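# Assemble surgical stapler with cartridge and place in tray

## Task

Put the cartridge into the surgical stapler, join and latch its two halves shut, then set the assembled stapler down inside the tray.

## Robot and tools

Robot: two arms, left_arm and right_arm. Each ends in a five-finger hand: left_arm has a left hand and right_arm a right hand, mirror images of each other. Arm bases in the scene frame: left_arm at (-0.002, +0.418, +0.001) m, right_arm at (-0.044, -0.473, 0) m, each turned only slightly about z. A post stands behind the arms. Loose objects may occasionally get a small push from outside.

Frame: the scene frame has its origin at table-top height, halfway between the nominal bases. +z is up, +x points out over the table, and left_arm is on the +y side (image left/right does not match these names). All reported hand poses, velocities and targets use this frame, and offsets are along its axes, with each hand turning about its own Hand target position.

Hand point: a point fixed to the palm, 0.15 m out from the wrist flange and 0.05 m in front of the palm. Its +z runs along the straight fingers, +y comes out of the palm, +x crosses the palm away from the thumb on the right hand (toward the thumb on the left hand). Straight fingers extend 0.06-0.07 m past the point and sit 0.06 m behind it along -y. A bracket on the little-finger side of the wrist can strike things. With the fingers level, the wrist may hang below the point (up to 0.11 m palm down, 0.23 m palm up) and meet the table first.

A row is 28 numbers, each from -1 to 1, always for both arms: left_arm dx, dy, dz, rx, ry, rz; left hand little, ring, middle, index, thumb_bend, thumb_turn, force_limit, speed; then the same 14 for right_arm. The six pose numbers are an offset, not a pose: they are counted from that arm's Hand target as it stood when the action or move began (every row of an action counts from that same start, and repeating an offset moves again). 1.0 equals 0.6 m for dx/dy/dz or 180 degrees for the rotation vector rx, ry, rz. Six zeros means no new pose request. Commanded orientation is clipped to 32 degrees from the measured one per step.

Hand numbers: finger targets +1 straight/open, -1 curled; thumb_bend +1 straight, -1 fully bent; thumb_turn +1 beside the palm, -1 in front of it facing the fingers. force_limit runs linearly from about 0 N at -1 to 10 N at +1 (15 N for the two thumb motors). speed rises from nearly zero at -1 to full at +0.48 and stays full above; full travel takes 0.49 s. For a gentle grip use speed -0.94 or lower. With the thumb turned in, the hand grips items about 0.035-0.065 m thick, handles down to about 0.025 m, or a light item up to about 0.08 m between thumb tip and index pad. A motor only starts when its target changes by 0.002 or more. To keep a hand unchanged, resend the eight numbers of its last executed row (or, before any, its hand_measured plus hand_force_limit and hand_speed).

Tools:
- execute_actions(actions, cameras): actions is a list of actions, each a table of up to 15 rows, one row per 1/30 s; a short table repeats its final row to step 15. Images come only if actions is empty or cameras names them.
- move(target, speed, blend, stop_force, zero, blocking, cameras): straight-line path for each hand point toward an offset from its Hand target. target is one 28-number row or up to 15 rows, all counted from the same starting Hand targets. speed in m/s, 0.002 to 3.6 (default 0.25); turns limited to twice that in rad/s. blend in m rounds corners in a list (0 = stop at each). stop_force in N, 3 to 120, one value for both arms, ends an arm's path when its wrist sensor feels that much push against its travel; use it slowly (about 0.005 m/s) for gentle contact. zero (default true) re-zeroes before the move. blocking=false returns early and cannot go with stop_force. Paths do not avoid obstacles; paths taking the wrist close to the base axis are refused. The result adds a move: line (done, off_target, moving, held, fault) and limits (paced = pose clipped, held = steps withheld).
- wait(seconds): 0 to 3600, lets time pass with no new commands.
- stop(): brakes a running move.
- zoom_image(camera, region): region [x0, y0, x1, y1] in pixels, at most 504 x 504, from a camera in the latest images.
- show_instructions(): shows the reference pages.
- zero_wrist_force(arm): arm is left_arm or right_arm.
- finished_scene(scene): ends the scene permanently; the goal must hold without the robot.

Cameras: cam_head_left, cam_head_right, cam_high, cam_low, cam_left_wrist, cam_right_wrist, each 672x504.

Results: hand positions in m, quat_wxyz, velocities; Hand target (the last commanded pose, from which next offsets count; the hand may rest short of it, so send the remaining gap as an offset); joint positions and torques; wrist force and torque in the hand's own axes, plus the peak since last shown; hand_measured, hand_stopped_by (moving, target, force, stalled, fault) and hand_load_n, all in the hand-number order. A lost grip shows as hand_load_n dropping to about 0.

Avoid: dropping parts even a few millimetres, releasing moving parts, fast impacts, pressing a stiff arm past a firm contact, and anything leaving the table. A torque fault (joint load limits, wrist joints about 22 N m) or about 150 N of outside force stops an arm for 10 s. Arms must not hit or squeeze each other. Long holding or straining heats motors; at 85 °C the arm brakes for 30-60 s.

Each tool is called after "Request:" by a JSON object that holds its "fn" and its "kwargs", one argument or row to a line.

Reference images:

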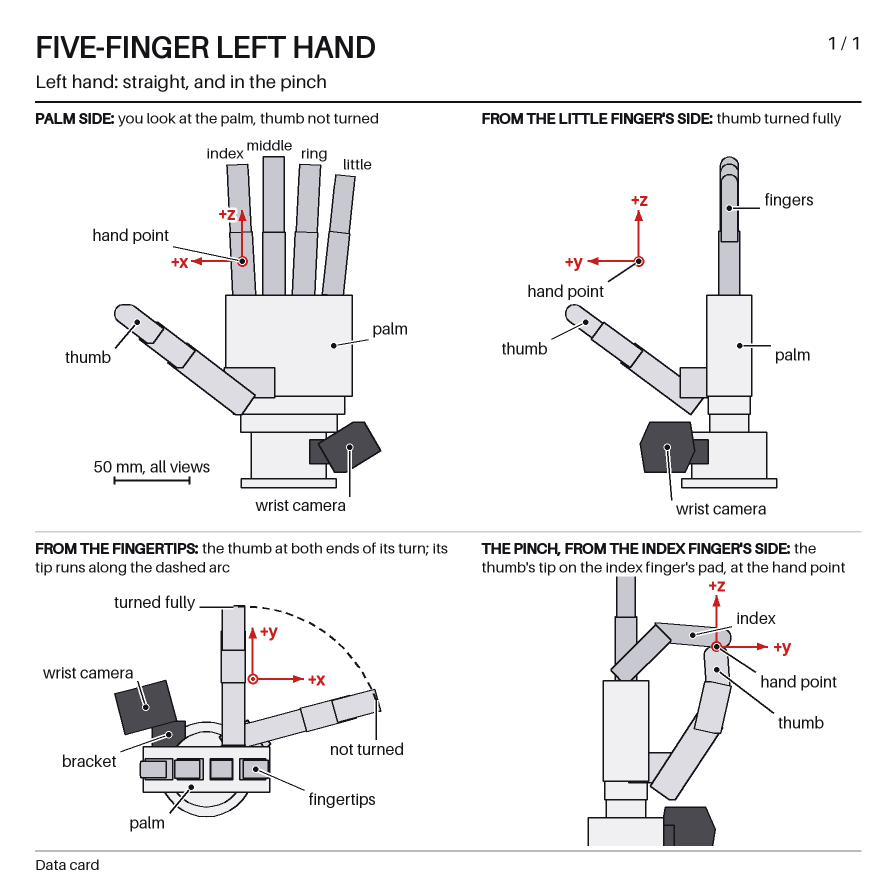

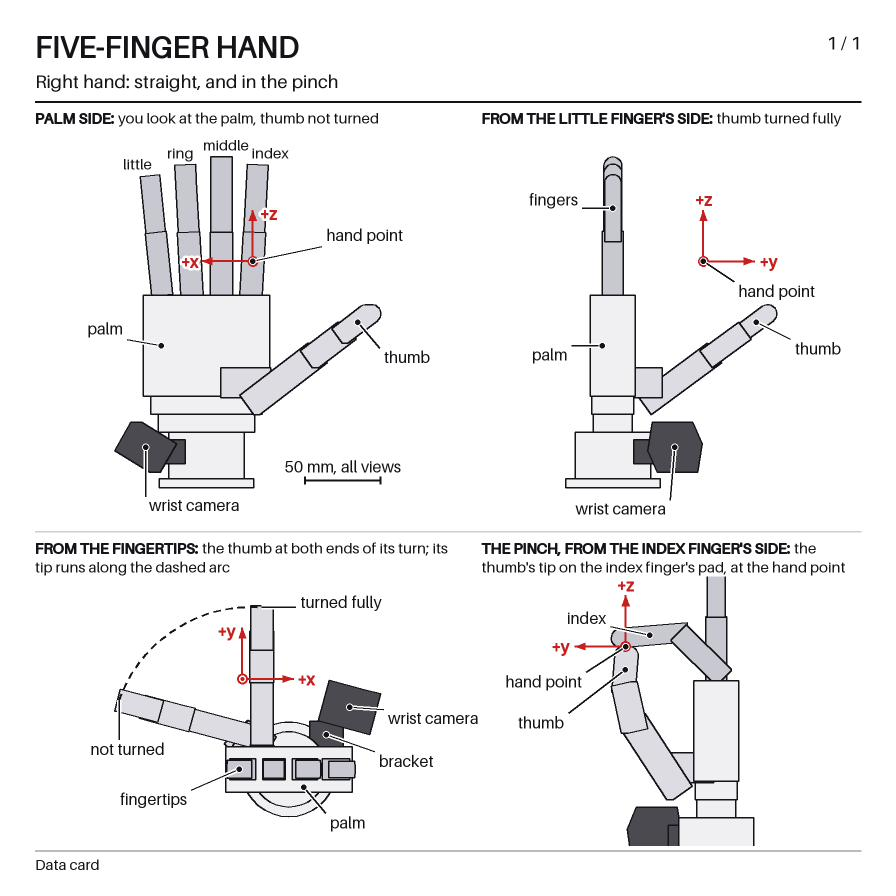

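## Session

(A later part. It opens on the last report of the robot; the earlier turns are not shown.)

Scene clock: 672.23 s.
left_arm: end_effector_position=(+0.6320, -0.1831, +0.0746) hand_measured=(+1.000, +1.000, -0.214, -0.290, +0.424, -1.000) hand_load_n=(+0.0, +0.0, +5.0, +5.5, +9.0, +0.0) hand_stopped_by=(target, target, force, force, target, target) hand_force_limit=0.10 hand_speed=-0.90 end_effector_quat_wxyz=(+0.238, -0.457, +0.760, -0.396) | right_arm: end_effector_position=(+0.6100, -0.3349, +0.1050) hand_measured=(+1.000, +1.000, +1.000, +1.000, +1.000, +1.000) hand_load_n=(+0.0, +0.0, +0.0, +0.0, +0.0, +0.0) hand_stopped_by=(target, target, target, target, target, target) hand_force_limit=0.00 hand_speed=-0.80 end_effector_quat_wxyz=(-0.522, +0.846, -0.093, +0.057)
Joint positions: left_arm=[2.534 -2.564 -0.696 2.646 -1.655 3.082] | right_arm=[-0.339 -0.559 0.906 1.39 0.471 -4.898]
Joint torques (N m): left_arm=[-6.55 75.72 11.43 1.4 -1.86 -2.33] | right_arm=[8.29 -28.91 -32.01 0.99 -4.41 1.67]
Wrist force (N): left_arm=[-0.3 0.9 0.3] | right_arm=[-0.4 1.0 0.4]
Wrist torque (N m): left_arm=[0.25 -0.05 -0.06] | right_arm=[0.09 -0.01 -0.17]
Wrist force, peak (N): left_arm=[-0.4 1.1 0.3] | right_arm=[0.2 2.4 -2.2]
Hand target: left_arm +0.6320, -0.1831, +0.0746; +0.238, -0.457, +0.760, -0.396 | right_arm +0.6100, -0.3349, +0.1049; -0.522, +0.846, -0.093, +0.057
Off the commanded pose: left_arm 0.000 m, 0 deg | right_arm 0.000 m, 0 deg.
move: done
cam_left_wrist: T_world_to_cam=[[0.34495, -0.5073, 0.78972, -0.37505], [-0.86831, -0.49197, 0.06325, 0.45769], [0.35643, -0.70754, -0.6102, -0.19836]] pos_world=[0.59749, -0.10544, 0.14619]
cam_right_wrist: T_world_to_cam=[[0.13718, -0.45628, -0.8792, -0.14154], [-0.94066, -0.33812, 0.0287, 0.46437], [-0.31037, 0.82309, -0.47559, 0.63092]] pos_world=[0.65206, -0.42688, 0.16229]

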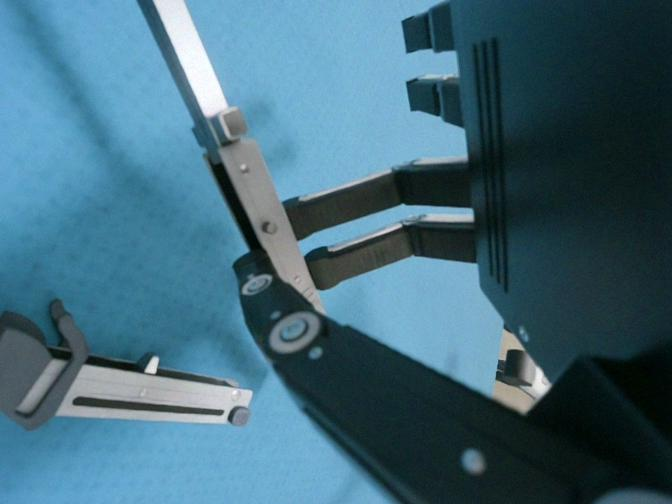

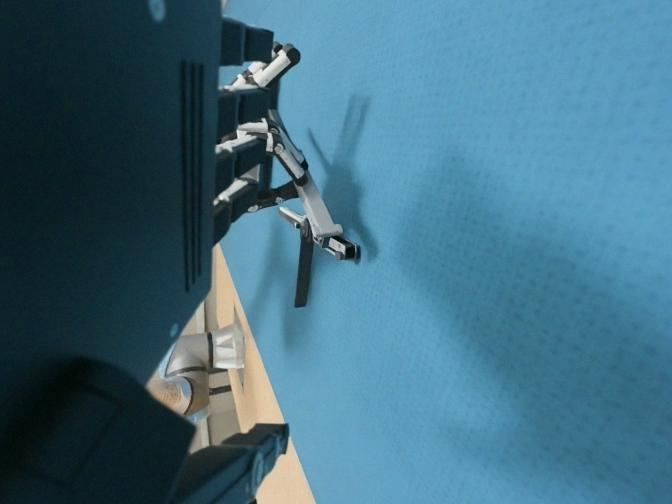

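Request:
{"fn": "move", "kwargs": {
  "target": [-0.026,-0.0025,-0.02,0,0,0,1,1,-0.6,-0.6,0.42,-1,0.1,-0.9,0,0,0,0,0,0,1,1,1,1,1,1,0,-0.8],
  "cameras": ["cam_left_wrist","cam_right_wrist"],
  "speed": 0.04
}}

Request:
{"fn": "zoom_image", "kwargs": {
  "camera": "cam_right_wrist",
  "region": [240, 160, 380, 320]
}}

Scene clock: 753.27 s.
left_arm: end_effector_position=(+0.6164, -0.1846, +0.0626) hand_measured=(+1.000, +1.000, -0.214, -0.290, +0.424, -1.000) hand_load_n=(+0.0, +0.0, +5.0, +5.5, +9.0, +0.0) hand_stopped_by=(target, target, force, force, target, target) hand_force_limit=0.10 hand_speed=-0.90 end_effector_quat_wxyz=(+0.238, -0.457, +0.760, -0.396) | right_arm: end_effector_position=(+0.6100, -0.3349, +0.1049) hand_measured=(+1.000, +1.000, +1.000, +1.000, +1.000, +1.000) hand_load_n=(+0.0, +0.0, +0.0, +0.0, +0.0, -0.5) hand_stopped_by=(target, target, target, target, target, target) hand_force_limit=0.00 hand_speed=-0.80 end_effector_quat_wxyz=(-0.522, +0.846, -0.093, +0.057)
Joint positions: left_arm=[2.52 -2.535 -0.781 2.702 -1.667 3.074] | right_arm=[-0.339 -0.559 0.906 1.39 0.471 -4.897]
Joint torques (N m): left_arm=[-7.04 75.47 11.52 1.49 -1.73 -2.43] | right_arm=[8.17 -28.59 -32.35 0.89 -2.09 1.68]
Wrist force (N): left_arm=[-0.5 0.7 0.2] | right_arm=[0.1 0.5 0.3]
Wrist torque (N m): left_arm=[0.24 -0.02 -0.03] | right_arm=[0.01 -0.08 -0.16]
Wrist force, peak (N): left_arm=[0.0 1.1 0.2] | right_arm=[-0.5 1.3 0.0]
Hand target: left_arm +0.6164, -0.1846, +0.0626; +0.238, -0.457, +0.760, -0.396 | right_arm +0.6100, -0.3349, +0.1049; -0.522, +0.846, -0.093, +0.057
Off the commanded pose: left_arm 0.000 m, 0 deg | right_arm 0.000 m, 0 deg.
move: done
cam_left_wrist: T_world_to_cam=[[0.34496, -0.50734, 0.78969, -0.36096], [-0.8683, -0.492, 0.06322, 0.44415], [0.35646, -0.70749, -0.61024, -0.20119]] pos_world=[0.58189, -0.10694, 0.13419]
cam_right_wrist: T_world_to_cam=[[0.13718, -0.45628, -0.8792, -0.14164], [-0.94066, -0.33812, 0.0287, 0.46447], [-0.31037, 0.82309, -0.47559, 0.63091]] pos_world=[0.65216, -0.42688, 0.16219]

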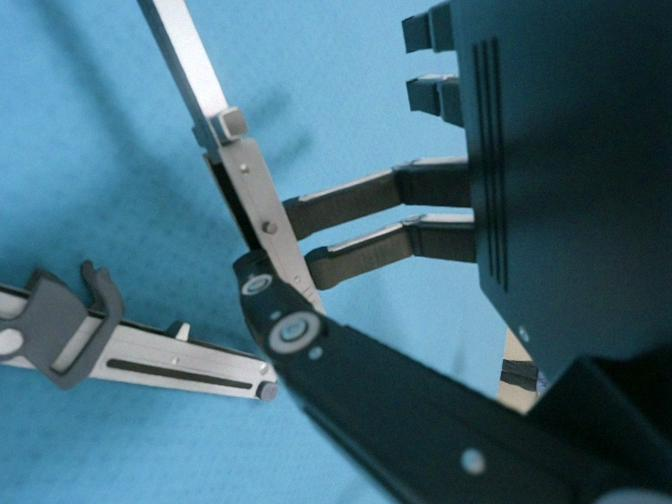

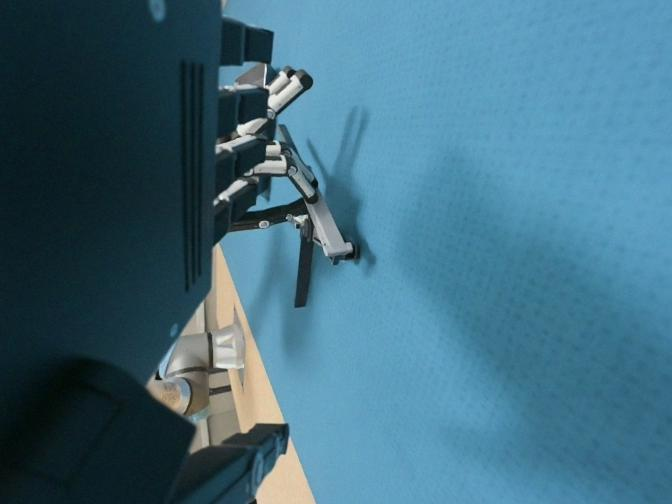

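Scaled by 3.150 from the camera's image (finer frame: 960x720).

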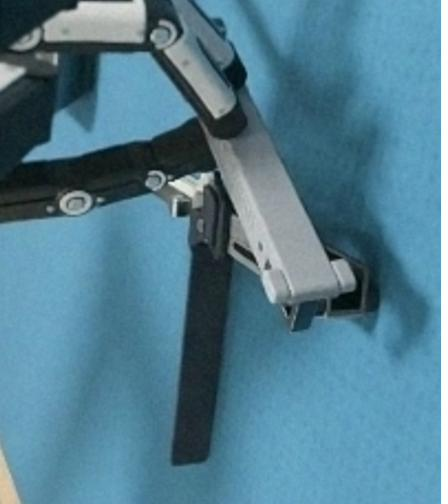

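Request:
{"fn": "move", "kwargs": {
  "target": [0.0413,-0.01,0,0,0,0,1,1,-0.6,-0.6,0.42,-1,0.1,-0.9,0,0,0,0,0,0,1,1,1,1,1,1,0,-0.8],
  "speed": 0.06
}}

Request:
{"fn": "move", "kwargs": {
  "target": [0,0,-0.037,0,0,0,1,1,-0.6,-0.6,0.42,-1,0.1,-0.9,0,0,0,0,0,0,1,1,1,1,1,1,0,-0.8],
  "cameras": ["cam_left_wrist","cam_right_wrist","cam_low"],
  "speed": 0.015,
  "stop_force": 4
}}

Request:
{"fn": "zoom_image", "kwargs": {
  "camera": "cam_right_wrist",
  "region": [240, 160, 380, 320]
}}

Request:
{"fn": "zoom_image", "kwargs": {
  "camera": "cam_low",
  "region": [320, 240, 460, 340]
}}

Scene clock: 790.83 s.
left_arm: end_effector_position=(+0.6411, -0.1906, +0.0626) hand_measured=(+1.000, +1.000, -0.214, -0.290, +0.424, -1.000) hand_load_n=(+0.0, +0.0, +5.0, +5.5, +9.0, +0.0) hand_stopped_by=(target, target, force, force, target, target) hand_force_limit=0.10 hand_speed=-0.90 end_effector_quat_wxyz=(+0.238, -0.457, +0.760, -0.396) | right_arm: end_effector_position=(+0.6100, -0.3349, +0.1049) hand_measured=(+1.000, +1.000, +1.000, +1.000, +1.000, +1.000) hand_load_n=(+0.0, +0.0, +0.0, +0.0, +0.0, +0.0) hand_stopped_by=(target, target, target, target, target, target) hand_force_limit=0.00 hand_speed=-0.80 end_effector_quat_wxyz=(-0.522, +0.846, -0.093, +0.057)
Joint positions: left_arm=[2.533 -2.614 -0.63 2.63 -1.657 3.081] | right_arm=[-0.339 -0.559 0.906 1.39 0.471 -4.897]
Joint torques (N m): left_arm=[8.99 33.76 31.91 -1.55 1.09 2.14] | right_arm=[9.38 -31.74 -32.47 0.93 1.17 1.62]
Wrist force (N): left_arm=[-0.4 1.1 0.2] | right_arm=[-0.5 0.8 0.2]
Wrist torque (N m): left_arm=[0.31 -0.03 -0.04] | right_arm=[0.08 0.01 -0.17]
Wrist force, peak (N): left_arm=[-0.3 1.6 0.3] | right_arm=[-0.4 1.3 0.1]
Hand target: left_arm +0.6412, -0.1906, +0.0626; +0.238, -0.457, +0.760, -0.396 | right_arm +0.6100, -0.3349, +0.1049; -0.522, +0.846, -0.093, +0.057
Off the commanded pose: left_arm 0.000 m, 0 deg | right_arm 0.000 m, 0 deg.
move: done

Scene clock: 793.23 s.
left_arm: end_effector_position=(+0.6412, -0.1906, +0.0404) hand_measured=(+1.000, +1.000, -0.214, -0.290, +0.424, -1.000) hand_load_n=(+0.0, +0.0, +5.0, +5.5, +9.0, +0.0) hand_stopped_by=(target, target, force, force, target, target) hand_force_limit=0.10 hand_speed=-0.90 end_effector_quat_wxyz=(+0.238, -0.457, +0.760, -0.396) | right_arm: end_effector_position=(+0.6100, -0.3349, +0.1049) hand_measured=(+1.000, +1.000, +1.000, +1.000, +1.000, +1.000) hand_load_n=(+0.0, +0.0, +0.0, -0.5, +0.0, +0.0) hand_stopped_by=(target, target, target, target, target, target) hand_force_limit=0.00 hand_speed=-0.80 end_effector_quat_wxyz=(-0.522, +0.846, -0.093, +0.057)
Joint positions: left_arm=[2.533 -2.625 -0.665 2.677 -1.656 3.081] | right_arm=[-0.339 -0.559 0.906 1.39 0.471 -4.897]
Joint torques (N m): left_arm=[8.15 33.05 11.32 1.44 -0.57 2.13] | right_arm=[9.01 -33.58 -31.95 0.95 1.16 1.71]
Wrist force (N): left_arm=[-0.3 0.9 0.2] | right_arm=[-0.2 0.8 -0.1]
Wrist torque (N m): left_arm=[0.27 -0.05 -0.03] | right_arm=[0.10 -0.02 -0.16]
Wrist force, peak (N): left_arm=[-0.6 1.3 -0.1] | right_arm=[-0.5 1.2 0.1]
Hand target: left_arm +0.6412, -0.1906, +0.0404; +0.238, -0.457, +0.760, -0.396 | right_arm +0.6100, -0.3349, +0.1049; -0.522, +0.846, -0.093, +0.057
Off the commanded pose: left_arm 0.000 m, 0 deg | right_arm 0.000 m, 0 deg.
move: done
cam_left_wrist: T_world_to_cam=[[0.34495, -0.5073, 0.78972, -0.35498], [-0.86831, -0.49197, 0.06325, 0.46406], [0.35643, -0.70754, -0.6102, -0.22778]] pos_world=[0.60659, -0.11294, 0.11199]
cam_right_wrist: T_world_to_cam=[[0.13721, -0.45636, -0.87915, -0.1417], [-0.94066, -0.33812, 0.0287, 0.46447], [-0.31036, 0.82305, -0.47567, 0.63089]] pos_world=[0.65216, -0.42688, 0.16219]
Images, in order (width x height): cam_low 672x504, cam_left_wrist 672x504, cam_right_wrist 672x504.

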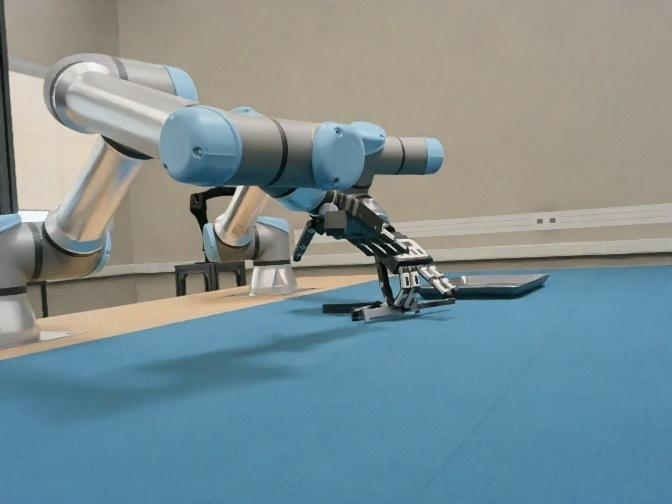

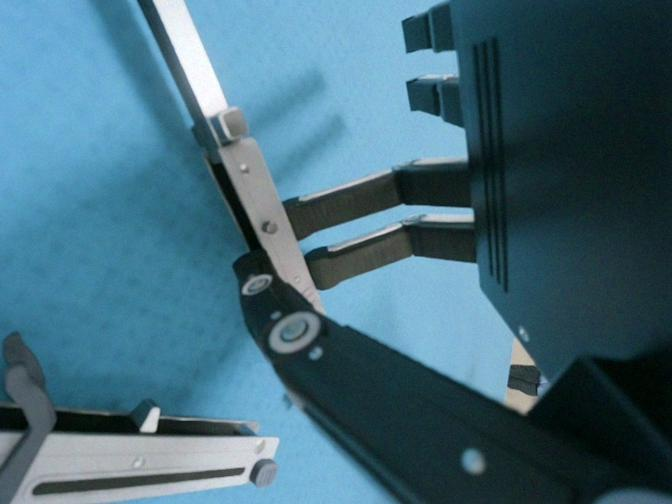

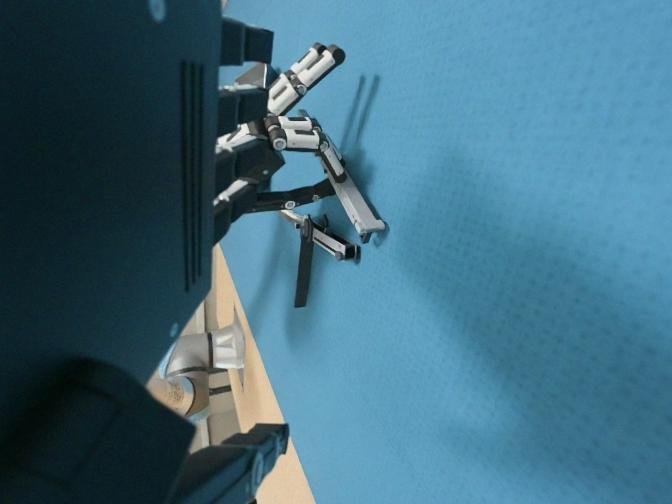

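Scaled by 3.150 from the camera's image (finer frame: 960x720).

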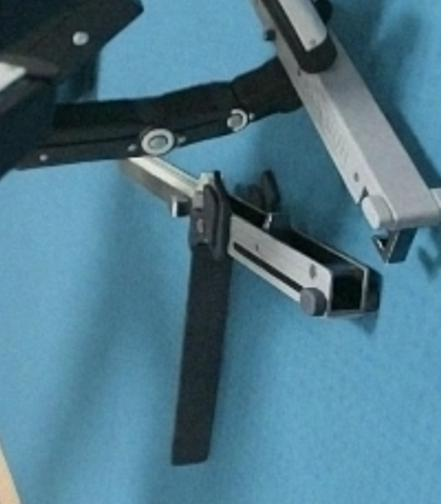

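Scaled by 3.600 from the camera's image (finer frame: 960x720).

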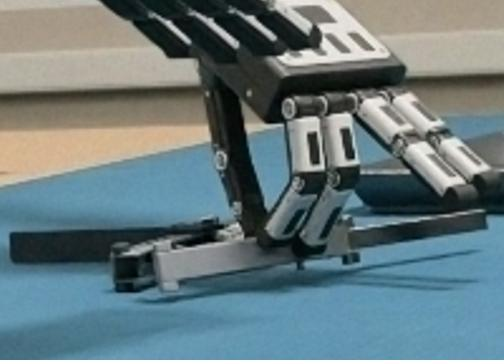

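Request:
{"fn": "zoom_image", "kwargs": {
  "camera": "cam_low",
  "region": [345, 290, 465, 330]
}}

Request:
{"fn": "zoom_image", "kwargs": {
  "camera": "cam_right_wrist",
  "region": [300, 190, 400, 280]
}}

Scaled by 4.200 from the camera's image (finer frame: 960x720).

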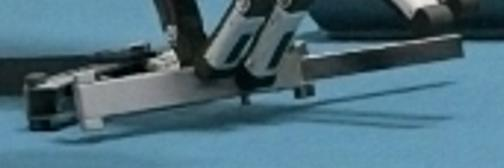

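Scaled by 5.040 from the camera's image (finer frame: 960x720).

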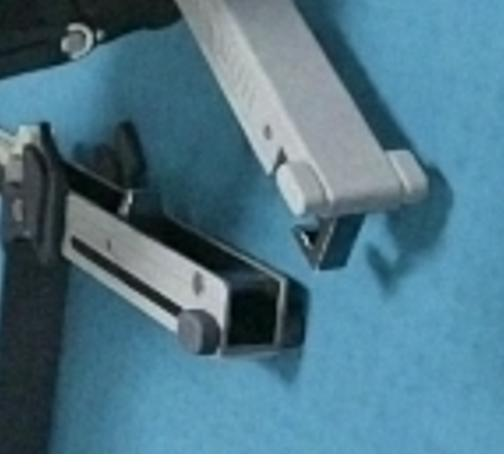

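Request:
{"fn": "move", "kwargs": {
  "target": [-0.0198,0.0273,0,0,0,0,1,1,-0.6,-0.6,0.42,-1,0.1,-0.9,0,0,0,0,0,0,1,1,1,1,1,1,0,-0.8],
  "speed": 0.03,
  "cameras": ["cam_left_wrist","cam_right_wrist"]
}}

Request:
{"fn": "zoom_image", "kwargs": {
  "camera": "cam_right_wrist",
  "region": [300, 190, 400, 280]
}}

Scene clock: 855.40 s.
left_arm: end_effector_position=(+0.6293, -0.1742, +0.0404) hand_measured=(+1.000, +1.000, -0.214, -0.290, +0.424, -1.000) hand_load_n=(+0.0, +0.5, +5.0, +5.5, +9.0, +0.0) hand_stopped_by=(target, target, force, force, target, target) hand_force_limit=0.10 hand_speed=-0.90 end_effector_quat_wxyz=(+0.238, -0.457, +0.760, -0.396) | right_arm: end_effector_position=(+0.6100, -0.3349, +0.1049) hand_measured=(+1.000, +1.000, +1.000, +1.000, +1.000, +1.000) hand_load_n=(+0.0, +0.0, +0.0, +0.0, +0.0, -0.5) hand_stopped_by=(target, target, target, target, target, target) hand_force_limit=0.00 hand_speed=-0.80 end_effector_quat_wxyz=(-0.522, +0.846, -0.093, +0.057)
Joint positions: left_arm=[2.543 -2.555 -0.801 2.743 -1.648 3.087] | right_arm=[-0.339 -0.559 0.906 1.39 0.471 -4.897]
Joint torques (N m): left_arm=[10.91 74.34 12.25 1.58 1.05 2.36] | right_arm=[9.6 -34.84 -31.98 1.06 1.09 1.56]
Wrist force (N): left_arm=[-0.5 0.9 0.2] | right_arm=[0.0 0.8 0.4]
Wrist torque (N m): left_arm=[0.28 -0.02 -0.14] | right_arm=[0.06 -0.07 -0.15]
Wrist force, peak (N): left_arm=[-0.5 1.3 0.7] | right_arm=[-0.6 1.1 0.4]
Hand target: left_arm +0.6293, -0.1742, +0.0404; +0.238, -0.457, +0.760, -0.396 | right_arm +0.6100, -0.3349, +0.1049; -0.522, +0.846, -0.093, +0.057
Off the commanded pose: left_arm 0.000 m, 0 deg | right_arm 0.000 m, 0 deg.
move: done
cam_left_wrist: T_world_to_cam=[[0.34496, -0.50734, 0.78969, -0.3426], [-0.8683, -0.492, 0.06322, 0.46187], [0.35646, -0.70749, -0.61024, -0.21198]] pos_world=[0.59479, -0.09654, 0.11199]
cam_right_wrist: T_world_to_cam=[[0.13721, -0.45636, -0.87915, -0.1417], [-0.94066, -0.33812, 0.0287, 0.46447], [-0.31036, 0.82305, -0.47567, 0.63089]] pos_world=[0.65216, -0.42688, 0.16219]

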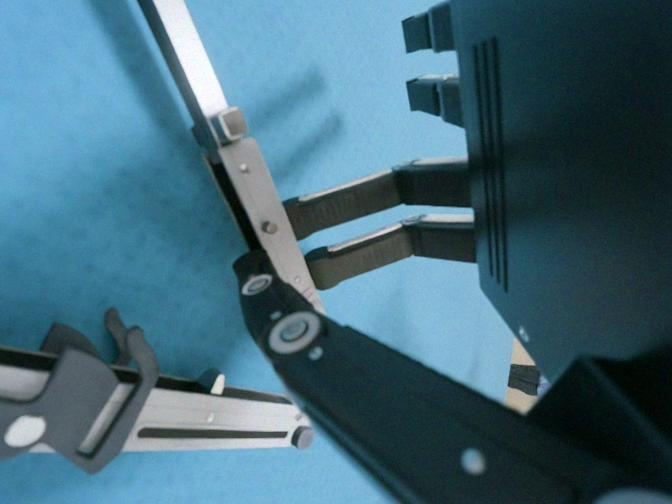

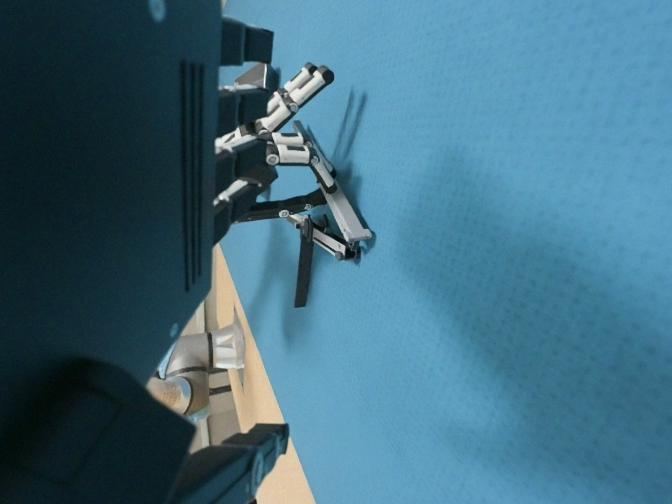

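Scaled by 5.040 from the camera's image (finer frame: 960x720).

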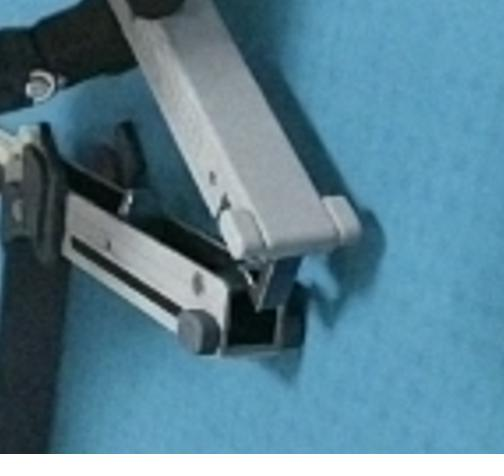

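Request:
{"fn": "move", "kwargs": {
  "target": [-0.0213,0.0107,0,0,0,0,1,1,-0.6,-0.6,0.42,-1,0.1,-0.9,0,0,0,0,0,0,1,1,1,1,1,1,0,-0.8],
  "speed": 0.01,
  "stop_force": 3,
  "cameras": ["cam_left_wrist","cam_right_wrist"]
}}

Request:
{"fn": "zoom_image", "kwargs": {
  "camera": "cam_right_wrist",
  "region": [300, 190, 400, 280]
}}

Scene clock: 888.47 s.
left_arm: end_effector_position=(+0.6165, -0.1678, +0.0404) hand_measured=(+1.000, +1.000, -0.214, -0.290, +0.424, -1.000) hand_load_n=(+0.0, +0.0, +4.5, +6.0, +9.5, +0.0) hand_stopped_by=(target, target, force, force, target, target) hand_force_limit=0.10 hand_speed=-0.90 end_effector_quat_wxyz=(+0.238, -0.457, +0.760, -0.396) | right_arm: end_effector_position=(+0.6100, -0.3349, +0.1049) hand_measured=(+1.000, +1.000, +1.000, +1.000, +1.000, +1.000) hand_load_n=(+0.0, +0.0, +0.0, +0.0, +0.0, -0.5) hand_stopped_by=(target, target, target, target, target, target) hand_force_limit=0.00 hand_speed=-0.80 end_effector_quat_wxyz=(-0.522, +0.846, -0.093, +0.057)
Joint positions: left_arm=[2.541 -2.512 -0.883 2.782 -1.65 3.086] | right_arm=[-0.339 -0.559 0.906 1.39 0.471 -4.897]
Joint torques (N m): left_arm=[-4.75 74.24 10.99 1.45 -1.35 -2.16] | right_arm=[9.02 -39.14 -31.55 0.92 1.04 1.8]
Wrist force (N): left_arm=[-0.3 0.5 0.6] | right_arm=[-0.5 0.8 0.4]
Wrist torque (N m): left_arm=[0.20 -0.04 -0.14] | right_arm=[0.05 0.00 -0.18]
Wrist force, peak (N): left_arm=[-0.5 1.0 0.5] | right_arm=[-0.4 1.3 0.1]
Hand target: left_arm +0.6165, -0.1678, +0.0404; +0.238, -0.457, +0.760, -0.396 | right_arm +0.6100, -0.3349, +0.1049; -0.522, +0.846, -0.093, +0.057
Off the commanded pose: left_arm 0.000 m, 0 deg | right_arm 0.000 m, 0 deg.
move: done
cam_left_wrist: T_world_to_cam=[[0.34495, -0.5073, 0.78972, -0.33493], [-0.86831, -0.49197, 0.06325, 0.45392], [0.35643, -0.70754, -0.6102, -0.20288]] pos_world=[0.58199, -0.09014, 0.11199]
cam_right_wrist: T_world_to_cam=[[0.13721, -0.45636, -0.87915, -0.1417], [-0.94066, -0.33812, 0.0287, 0.46447], [-0.31036, 0.82305, -0.47567, 0.63089]] pos_world=[0.65216, -0.42688, 0.16219]

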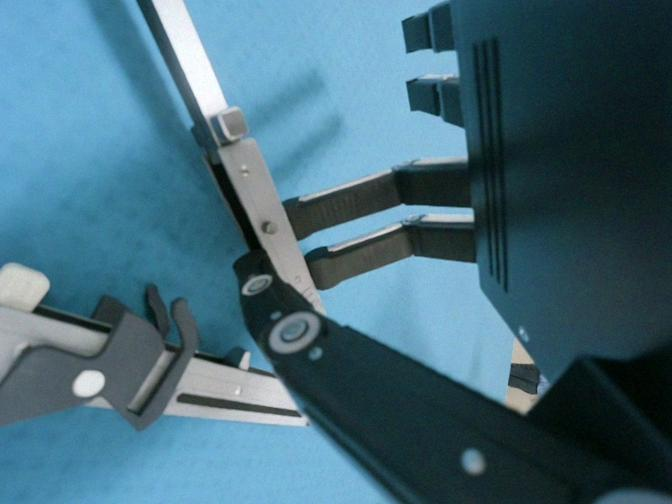

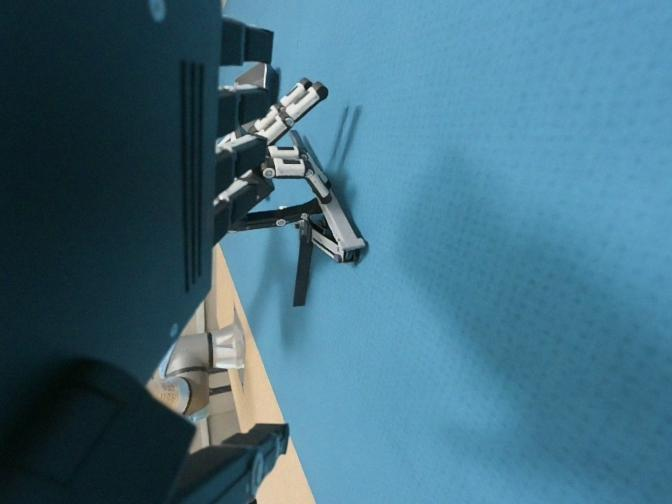

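Scaled by 5.040 from the camera's image (finer frame: 960x720).

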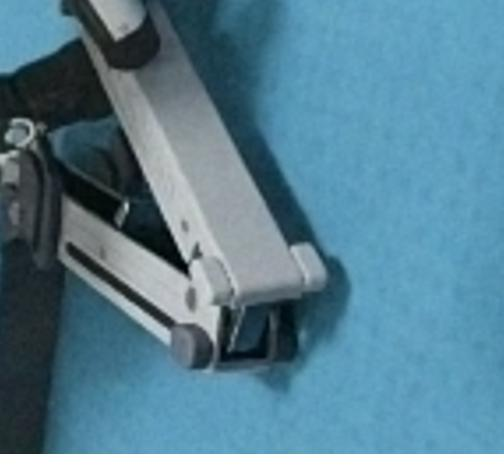

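Request:
{"fn": "zoom_image", "kwargs": {
  "camera": "cam_right_wrist",
  "region": [325, 230, 375, 275]
}}

Request:
{"fn": "zoom_image", "kwargs": {
  "camera": "cam_left_wrist",
  "region": [200, 330, 340, 440]
}}

Scaled by 10.080 from the camera's image (finer frame: 960x720).

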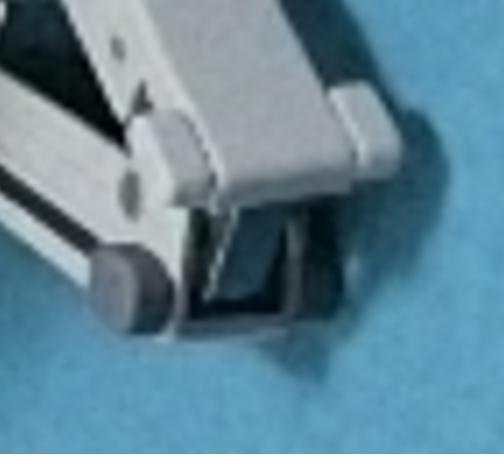

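Scaled by 3.600 from the camera's image (finer frame: 960x720).

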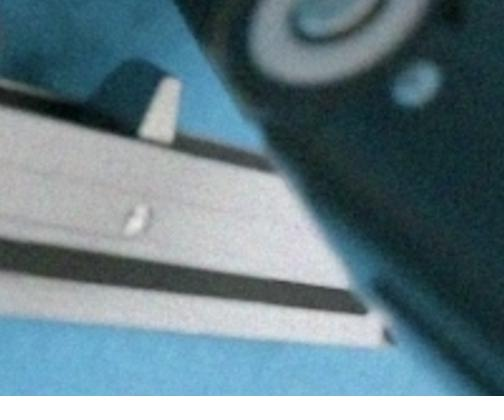

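Request:
{"fn": "move", "kwargs": {
  "target": [0.0745,-0.0375,0,0,0,0,1,1,-0.6,-0.6,0.42,-1,0.1,-0.9,0,0,0,0,0,0,1,1,1,1,1,1,0,-0.8],
  "speed": 0.04,
  "cameras": ["cam_left_wrist","cam_right_wrist"]
}}

Request:
{"fn": "zoom_image", "kwargs": {
  "camera": "cam_right_wrist",
  "region": [300, 210, 370, 270]
}}

Request:
{"fn": "zoom_image", "kwargs": {
  "camera": "cam_left_wrist",
  "region": [140, 370, 300, 504]
}}

Scene clock: 979.93 s.
left_arm: end_effector_position=(+0.6612, -0.1903, +0.0404) hand_measured=(+1.000, +1.000, -0.214, -0.290, +0.424, -1.000) hand_load_n=(+0.0, +0.0, +5.0, +5.5, +9.0, +0.0) hand_stopped_by=(target, target, force, force, target, target) hand_force_limit=0.10 hand_speed=-0.90 end_effector_quat_wxyz=(+0.238, -0.457, +0.760, -0.396) | right_arm: end_effector_position=(+0.6100, -0.3349, +0.1049) hand_measured=(+1.000, +1.000, +1.000, +1.000, +1.000, +1.000) hand_load_n=(+0.0, +0.0, +0.0, +0.0, +0.0, +0.0) hand_stopped_by=(target, target, target, target, target, target) hand_force_limit=0.00 hand_speed=-0.80 end_effector_quat_wxyz=(-0.522, +0.846, -0.093, +0.057)
Joint positions: left_arm=[2.549 -2.684 -0.55 2.621 -1.643 3.091] | right_arm=[-0.339 -0.559 0.906 1.39 0.471 -4.897]
Joint torques (N m): left_arm=[9.89 34.58 32.35 -1.72 -0.83 2.38] | right_arm=[8.33 -41.87 -31.45 1.05 0.94 1.56]
Wrist force (N): left_arm=[-0.5 0.9 0.4] | right_arm=[-0.4 1.3 0.5]
Wrist torque (N m): left_arm=[0.25 -0.01 -0.15] | right_arm=[0.12 -0.01 -0.16]
Wrist force, peak (N): left_arm=[-0.5 1.6 0.4] | right_arm=[-0.5 1.3 0.5]
Hand target: left_arm +0.6612, -0.1903, +0.0404; +0.238, -0.457, +0.760, -0.396 | right_arm +0.6100, -0.3349, +0.1049; -0.522, +0.846, -0.093, +0.057
Off the commanded pose: left_arm 0.000 m, 0 deg | right_arm 0.000 m, 0 deg.
move: done
cam_left_wrist: T_world_to_cam=[[0.34489, -0.50726, 0.78977, -0.36169], [-0.86833, -0.49194, 0.06322, 0.48159], [0.35645, -0.70759, -0.61014, -0.23472]] pos_world=[0.62659, -0.11264, 0.11199]
cam_right_wrist: T_world_to_cam=[[0.13721, -0.45636, -0.87915, -0.1417], [-0.94066, -0.33812, 0.0287, 0.46447], [-0.31036, 0.82305, -0.47567, 0.63089]] pos_world=[0.65216, -0.42688, 0.16219]

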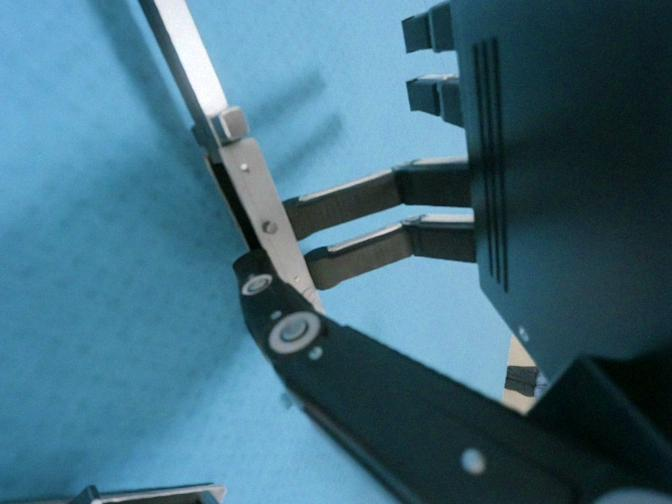

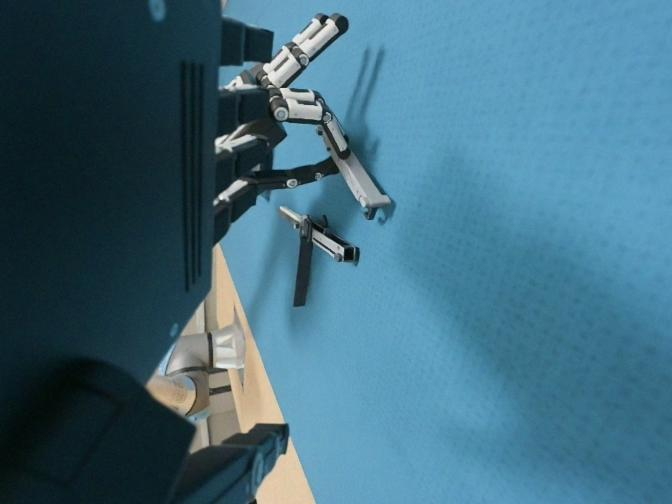

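Scaled by 7.200 from the camera's image (finer frame: 960x720).

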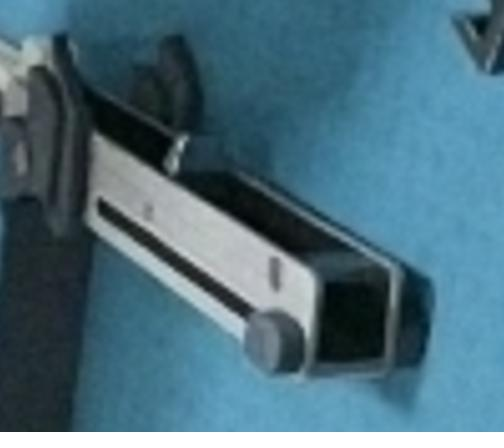

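Scaled by 3.150 from the camera's image (finer frame: 960x720).

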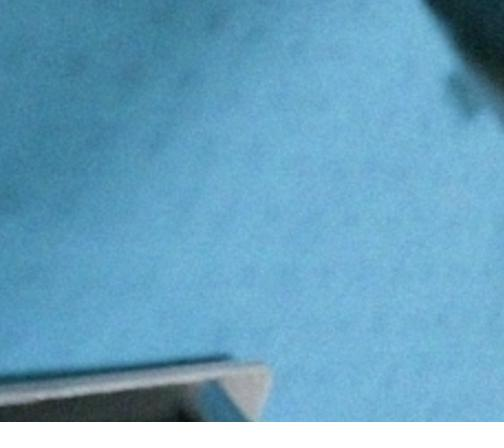

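Request:
{"fn": "zoom_image", "kwargs": {
  "camera": "cam_right_wrist",
  "region": [325, 235, 365, 270]
}}

Request:
{"fn": "zoom_image", "kwargs": {
  "camera": "cam_right_wrist",
  "region": [340, 180, 400, 230]
}}

Scaled by 12.600 from the camera's image (finer frame: 960x720).

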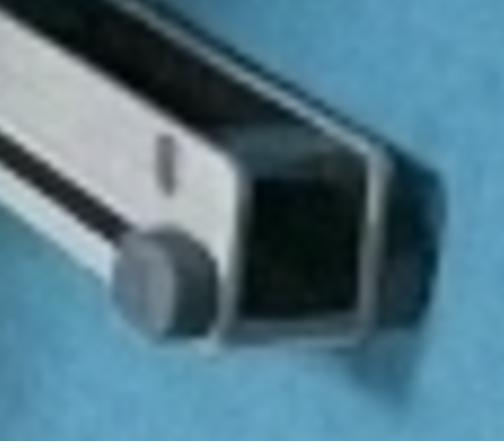

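Scaled by 8.400 from the camera's image (finer frame: 960x720).

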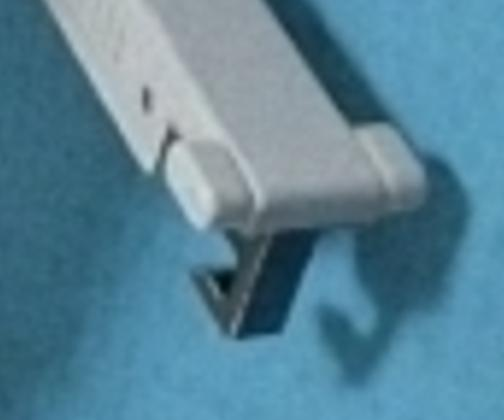

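Request:
{"fn": "move", "kwargs": {
  "target": [-0.0762,0.0233,0,0,0,0,1,1,-0.6,-0.6,0.42,-1,0.1,-0.9,0,0,0,0,0,0,1,1,1,1,1,1,0,-0.8],
  "speed": 0.02,
  "stop_force": 3,
  "cameras": ["cam_left_wrist","cam_right_wrist"]
}}

Request:
{"fn": "zoom_image", "kwargs": {
  "camera": "cam_right_wrist",
  "region": [320, 220, 375, 270]
}}

Scene clock: 1087.70 s.
left_arm: end_effector_position=(+0.6155, -0.1763, +0.0404) hand_measured=(+1.000, +1.000, -0.214, -0.290, +0.424, -1.000) hand_load_n=(+0.0, +0.0, +5.0, +6.0, +9.0, +0.0) hand_stopped_by=(target, target, force, force, target, target) hand_force_limit=0.10 hand_speed=-0.90 end_effector_quat_wxyz=(+0.238, -0.457, +0.760, -0.396) | right_arm: end_effector_position=(+0.6100, -0.3349, +0.1049) hand_measured=(+1.000, +1.000, +1.000, +1.000, +1.000, +1.000) hand_load_n=(+0.0, +0.0, +0.0, +0.0, +0.0, -0.5) hand_stopped_by=(target, target, target, target, target, target) hand_force_limit=0.00 hand_speed=-0.80 end_effector_quat_wxyz=(-0.522, +0.846, -0.093, +0.057)
Joint positions: left_arm=[2.529 -2.529 -0.852 2.767 -1.66 3.079] | right_arm=[-0.339 -0.559 0.906 1.39 0.471 -4.897]
Joint torques (N m): left_arm=[-6.94 74.96 11.24 1.47 -1.81 -2.1] | right_arm=[7.61 -45.02 -31.86 1.32 1.03 1.45]
Wrist force (N): left_arm=[-0.6 0.7 0.2] | right_arm=[-0.2 0.7 0.3]
Wrist torque (N m): left_arm=[0.23 0.00 -0.04] | right_arm=[0.05 -0.03 -0.17]
Wrist force, peak (N): left_arm=[-0.4 1.3 0.7] | right_arm=[-0.4 1.1 0.9]
Hand target: left_arm +0.6155, -0.1763, +0.0404; +0.238, -0.457, +0.760, -0.396 | right_arm +0.6100, -0.3349, +0.1049; -0.522, +0.846, -0.093, +0.057
Off the commanded pose: left_arm 0.000 m, 0 deg | right_arm 0.000 m, 0 deg.
move: done
cam_left_wrist: T_world_to_cam=[[0.34495, -0.5073, 0.78972, -0.3389], [-0.86831, -0.49197, 0.06325, 0.44887], [0.35643, -0.70754, -0.6102, -0.20854]] pos_world=[0.58099, -0.09864, 0.11199]
cam_right_wrist: T_world_to_cam=[[0.13721, -0.45636, -0.87915, -0.1417], [-0.94066, -0.33812, 0.0287, 0.46447], [-0.31036, 0.82305, -0.47567, 0.63089]] pos_world=[0.65216, -0.42688, 0.16219]

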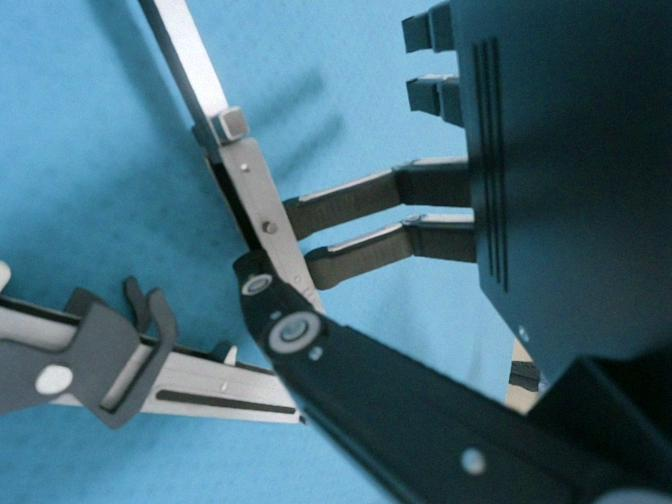

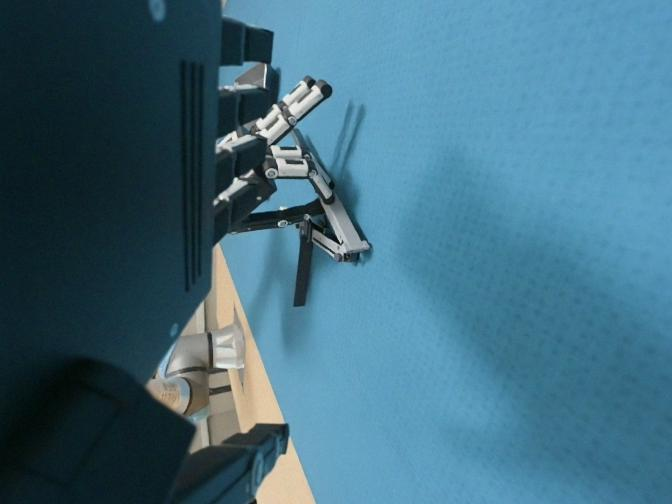

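Scaled by 9.164 from the camera's image (finer frame: 960x720).

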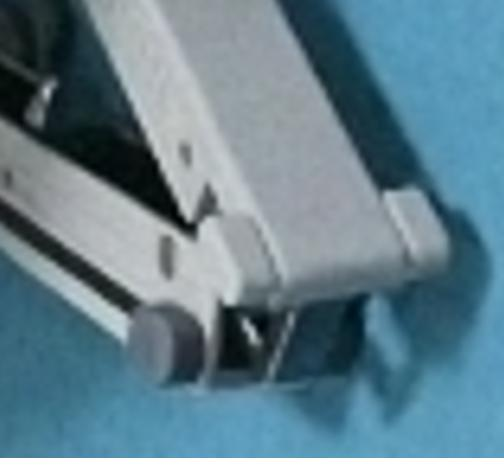

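Request:
{"fn": "move", "kwargs": {
  "target": [-0.0025,0.0132,0,0,0,0,1,1,-0.6,-0.6,0.42,-1,0.1,-0.9,0,0,0,0,0,0,1,1,1,1,1,1,0,-0.8],
  "speed": 0.01,
  "stop_force": 3,
  "cameras": ["cam_left_wrist","cam_right_wrist"]
}}

Request:
{"fn": "zoom_image", "kwargs": {
  "camera": "cam_right_wrist",
  "region": [320, 220, 375, 270]
}}

Scene clock: 1096.50 s.
left_arm: end_effector_position=(+0.6140, -0.1684, +0.0404) hand_measured=(+1.000, +1.000, -0.214, -0.290, +0.424, -1.000) hand_load_n=(+0.0, +0.0, +4.5, +6.0, +9.0, -0.5) hand_stopped_by=(target, target, force, force, target, target) hand_force_limit=0.10 hand_speed=-0.90 end_effector_quat_wxyz=(+0.238, -0.457, +0.760, -0.396) | right_arm: end_effector_position=(+0.6100, -0.3349, +0.1049) hand_measured=(+1.000, +1.000, +1.000, +1.000, +1.000, +1.000) hand_load_n=(-0.5, +0.0, +0.0, +0.0, +0.0, +0.0) hand_stopped_by=(target, target, target, target, target, target) hand_force_limit=0.00 hand_speed=-0.80 end_effector_quat_wxyz=(-0.522, +0.846, -0.093, +0.057)
Joint positions: left_arm=[2.538 -2.508 -0.891 2.786 -1.652 3.084] | right_arm=[-0.339 -0.559 0.906 1.39 0.471 -4.897]
Joint torques (N m): left_arm=[9.99 74.64 11.03 1.24 0.78 2.18] | right_arm=[8.32 -47.11 -31.11 1.07 1.05 1.28]
Wrist force (N): left_arm=[-0.2 0.4 0.6] | right_arm=[-0.1 1.0 0.5]
Wrist torque (N m): left_arm=[0.19 -0.05 -0.03] | right_arm=[0.08 -0.06 -0.15]
Wrist force, peak (N): left_arm=[-0.5 0.9 0.4] | right_arm=[-0.2 1.2 0.8]
Hand target: left_arm +0.6140, -0.1684, +0.0404; +0.238, -0.457, +0.760, -0.396 | right_arm +0.6100, -0.3349, +0.1049; -0.522, +0.846, -0.093, +0.057
Off the commanded pose: left_arm 0.000 m, 0 deg | right_arm 0.000 m, 0 deg.
move: done
cam_left_wrist: T_world_to_cam=[[0.34495, -0.5073, 0.78972, -0.33437], [-0.86831, -0.49197, 0.06325, 0.45145], [0.35643, -0.70754, -0.6102, -0.20241]] pos_world=[0.57949, -0.09074, 0.11199]
cam_right_wrist: T_world_to_cam=[[0.13721, -0.45636, -0.87915, -0.1417], [-0.94066, -0.33812, 0.0287, 0.46447], [-0.31036, 0.82305, -0.47567, 0.63089]] pos_world=[0.65216, -0.42688, 0.16219]

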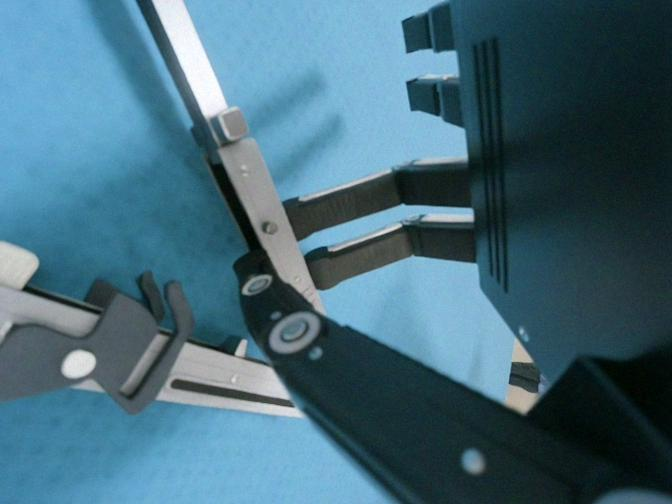

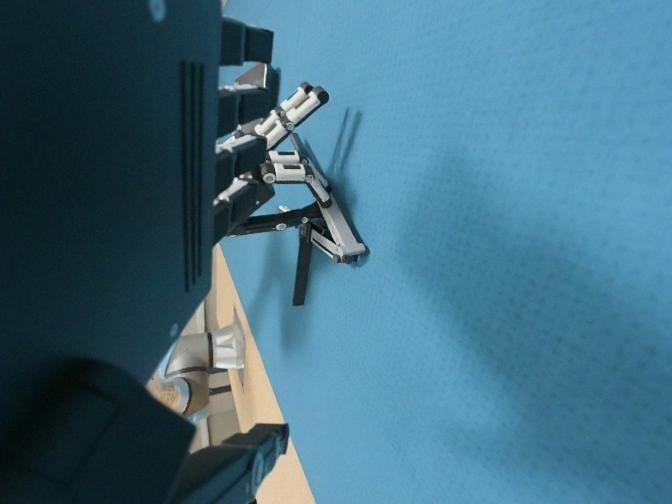

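Scaled by 9.164 from the camera's image (finer frame: 960x720).

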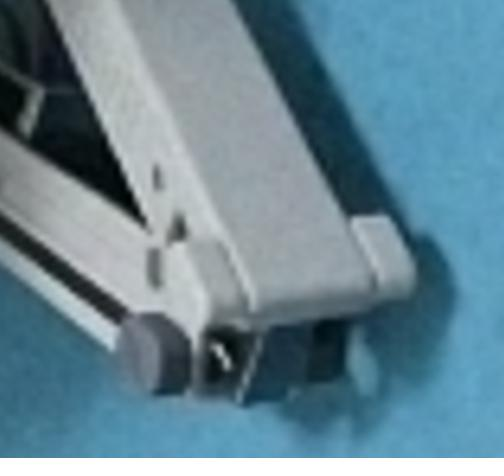

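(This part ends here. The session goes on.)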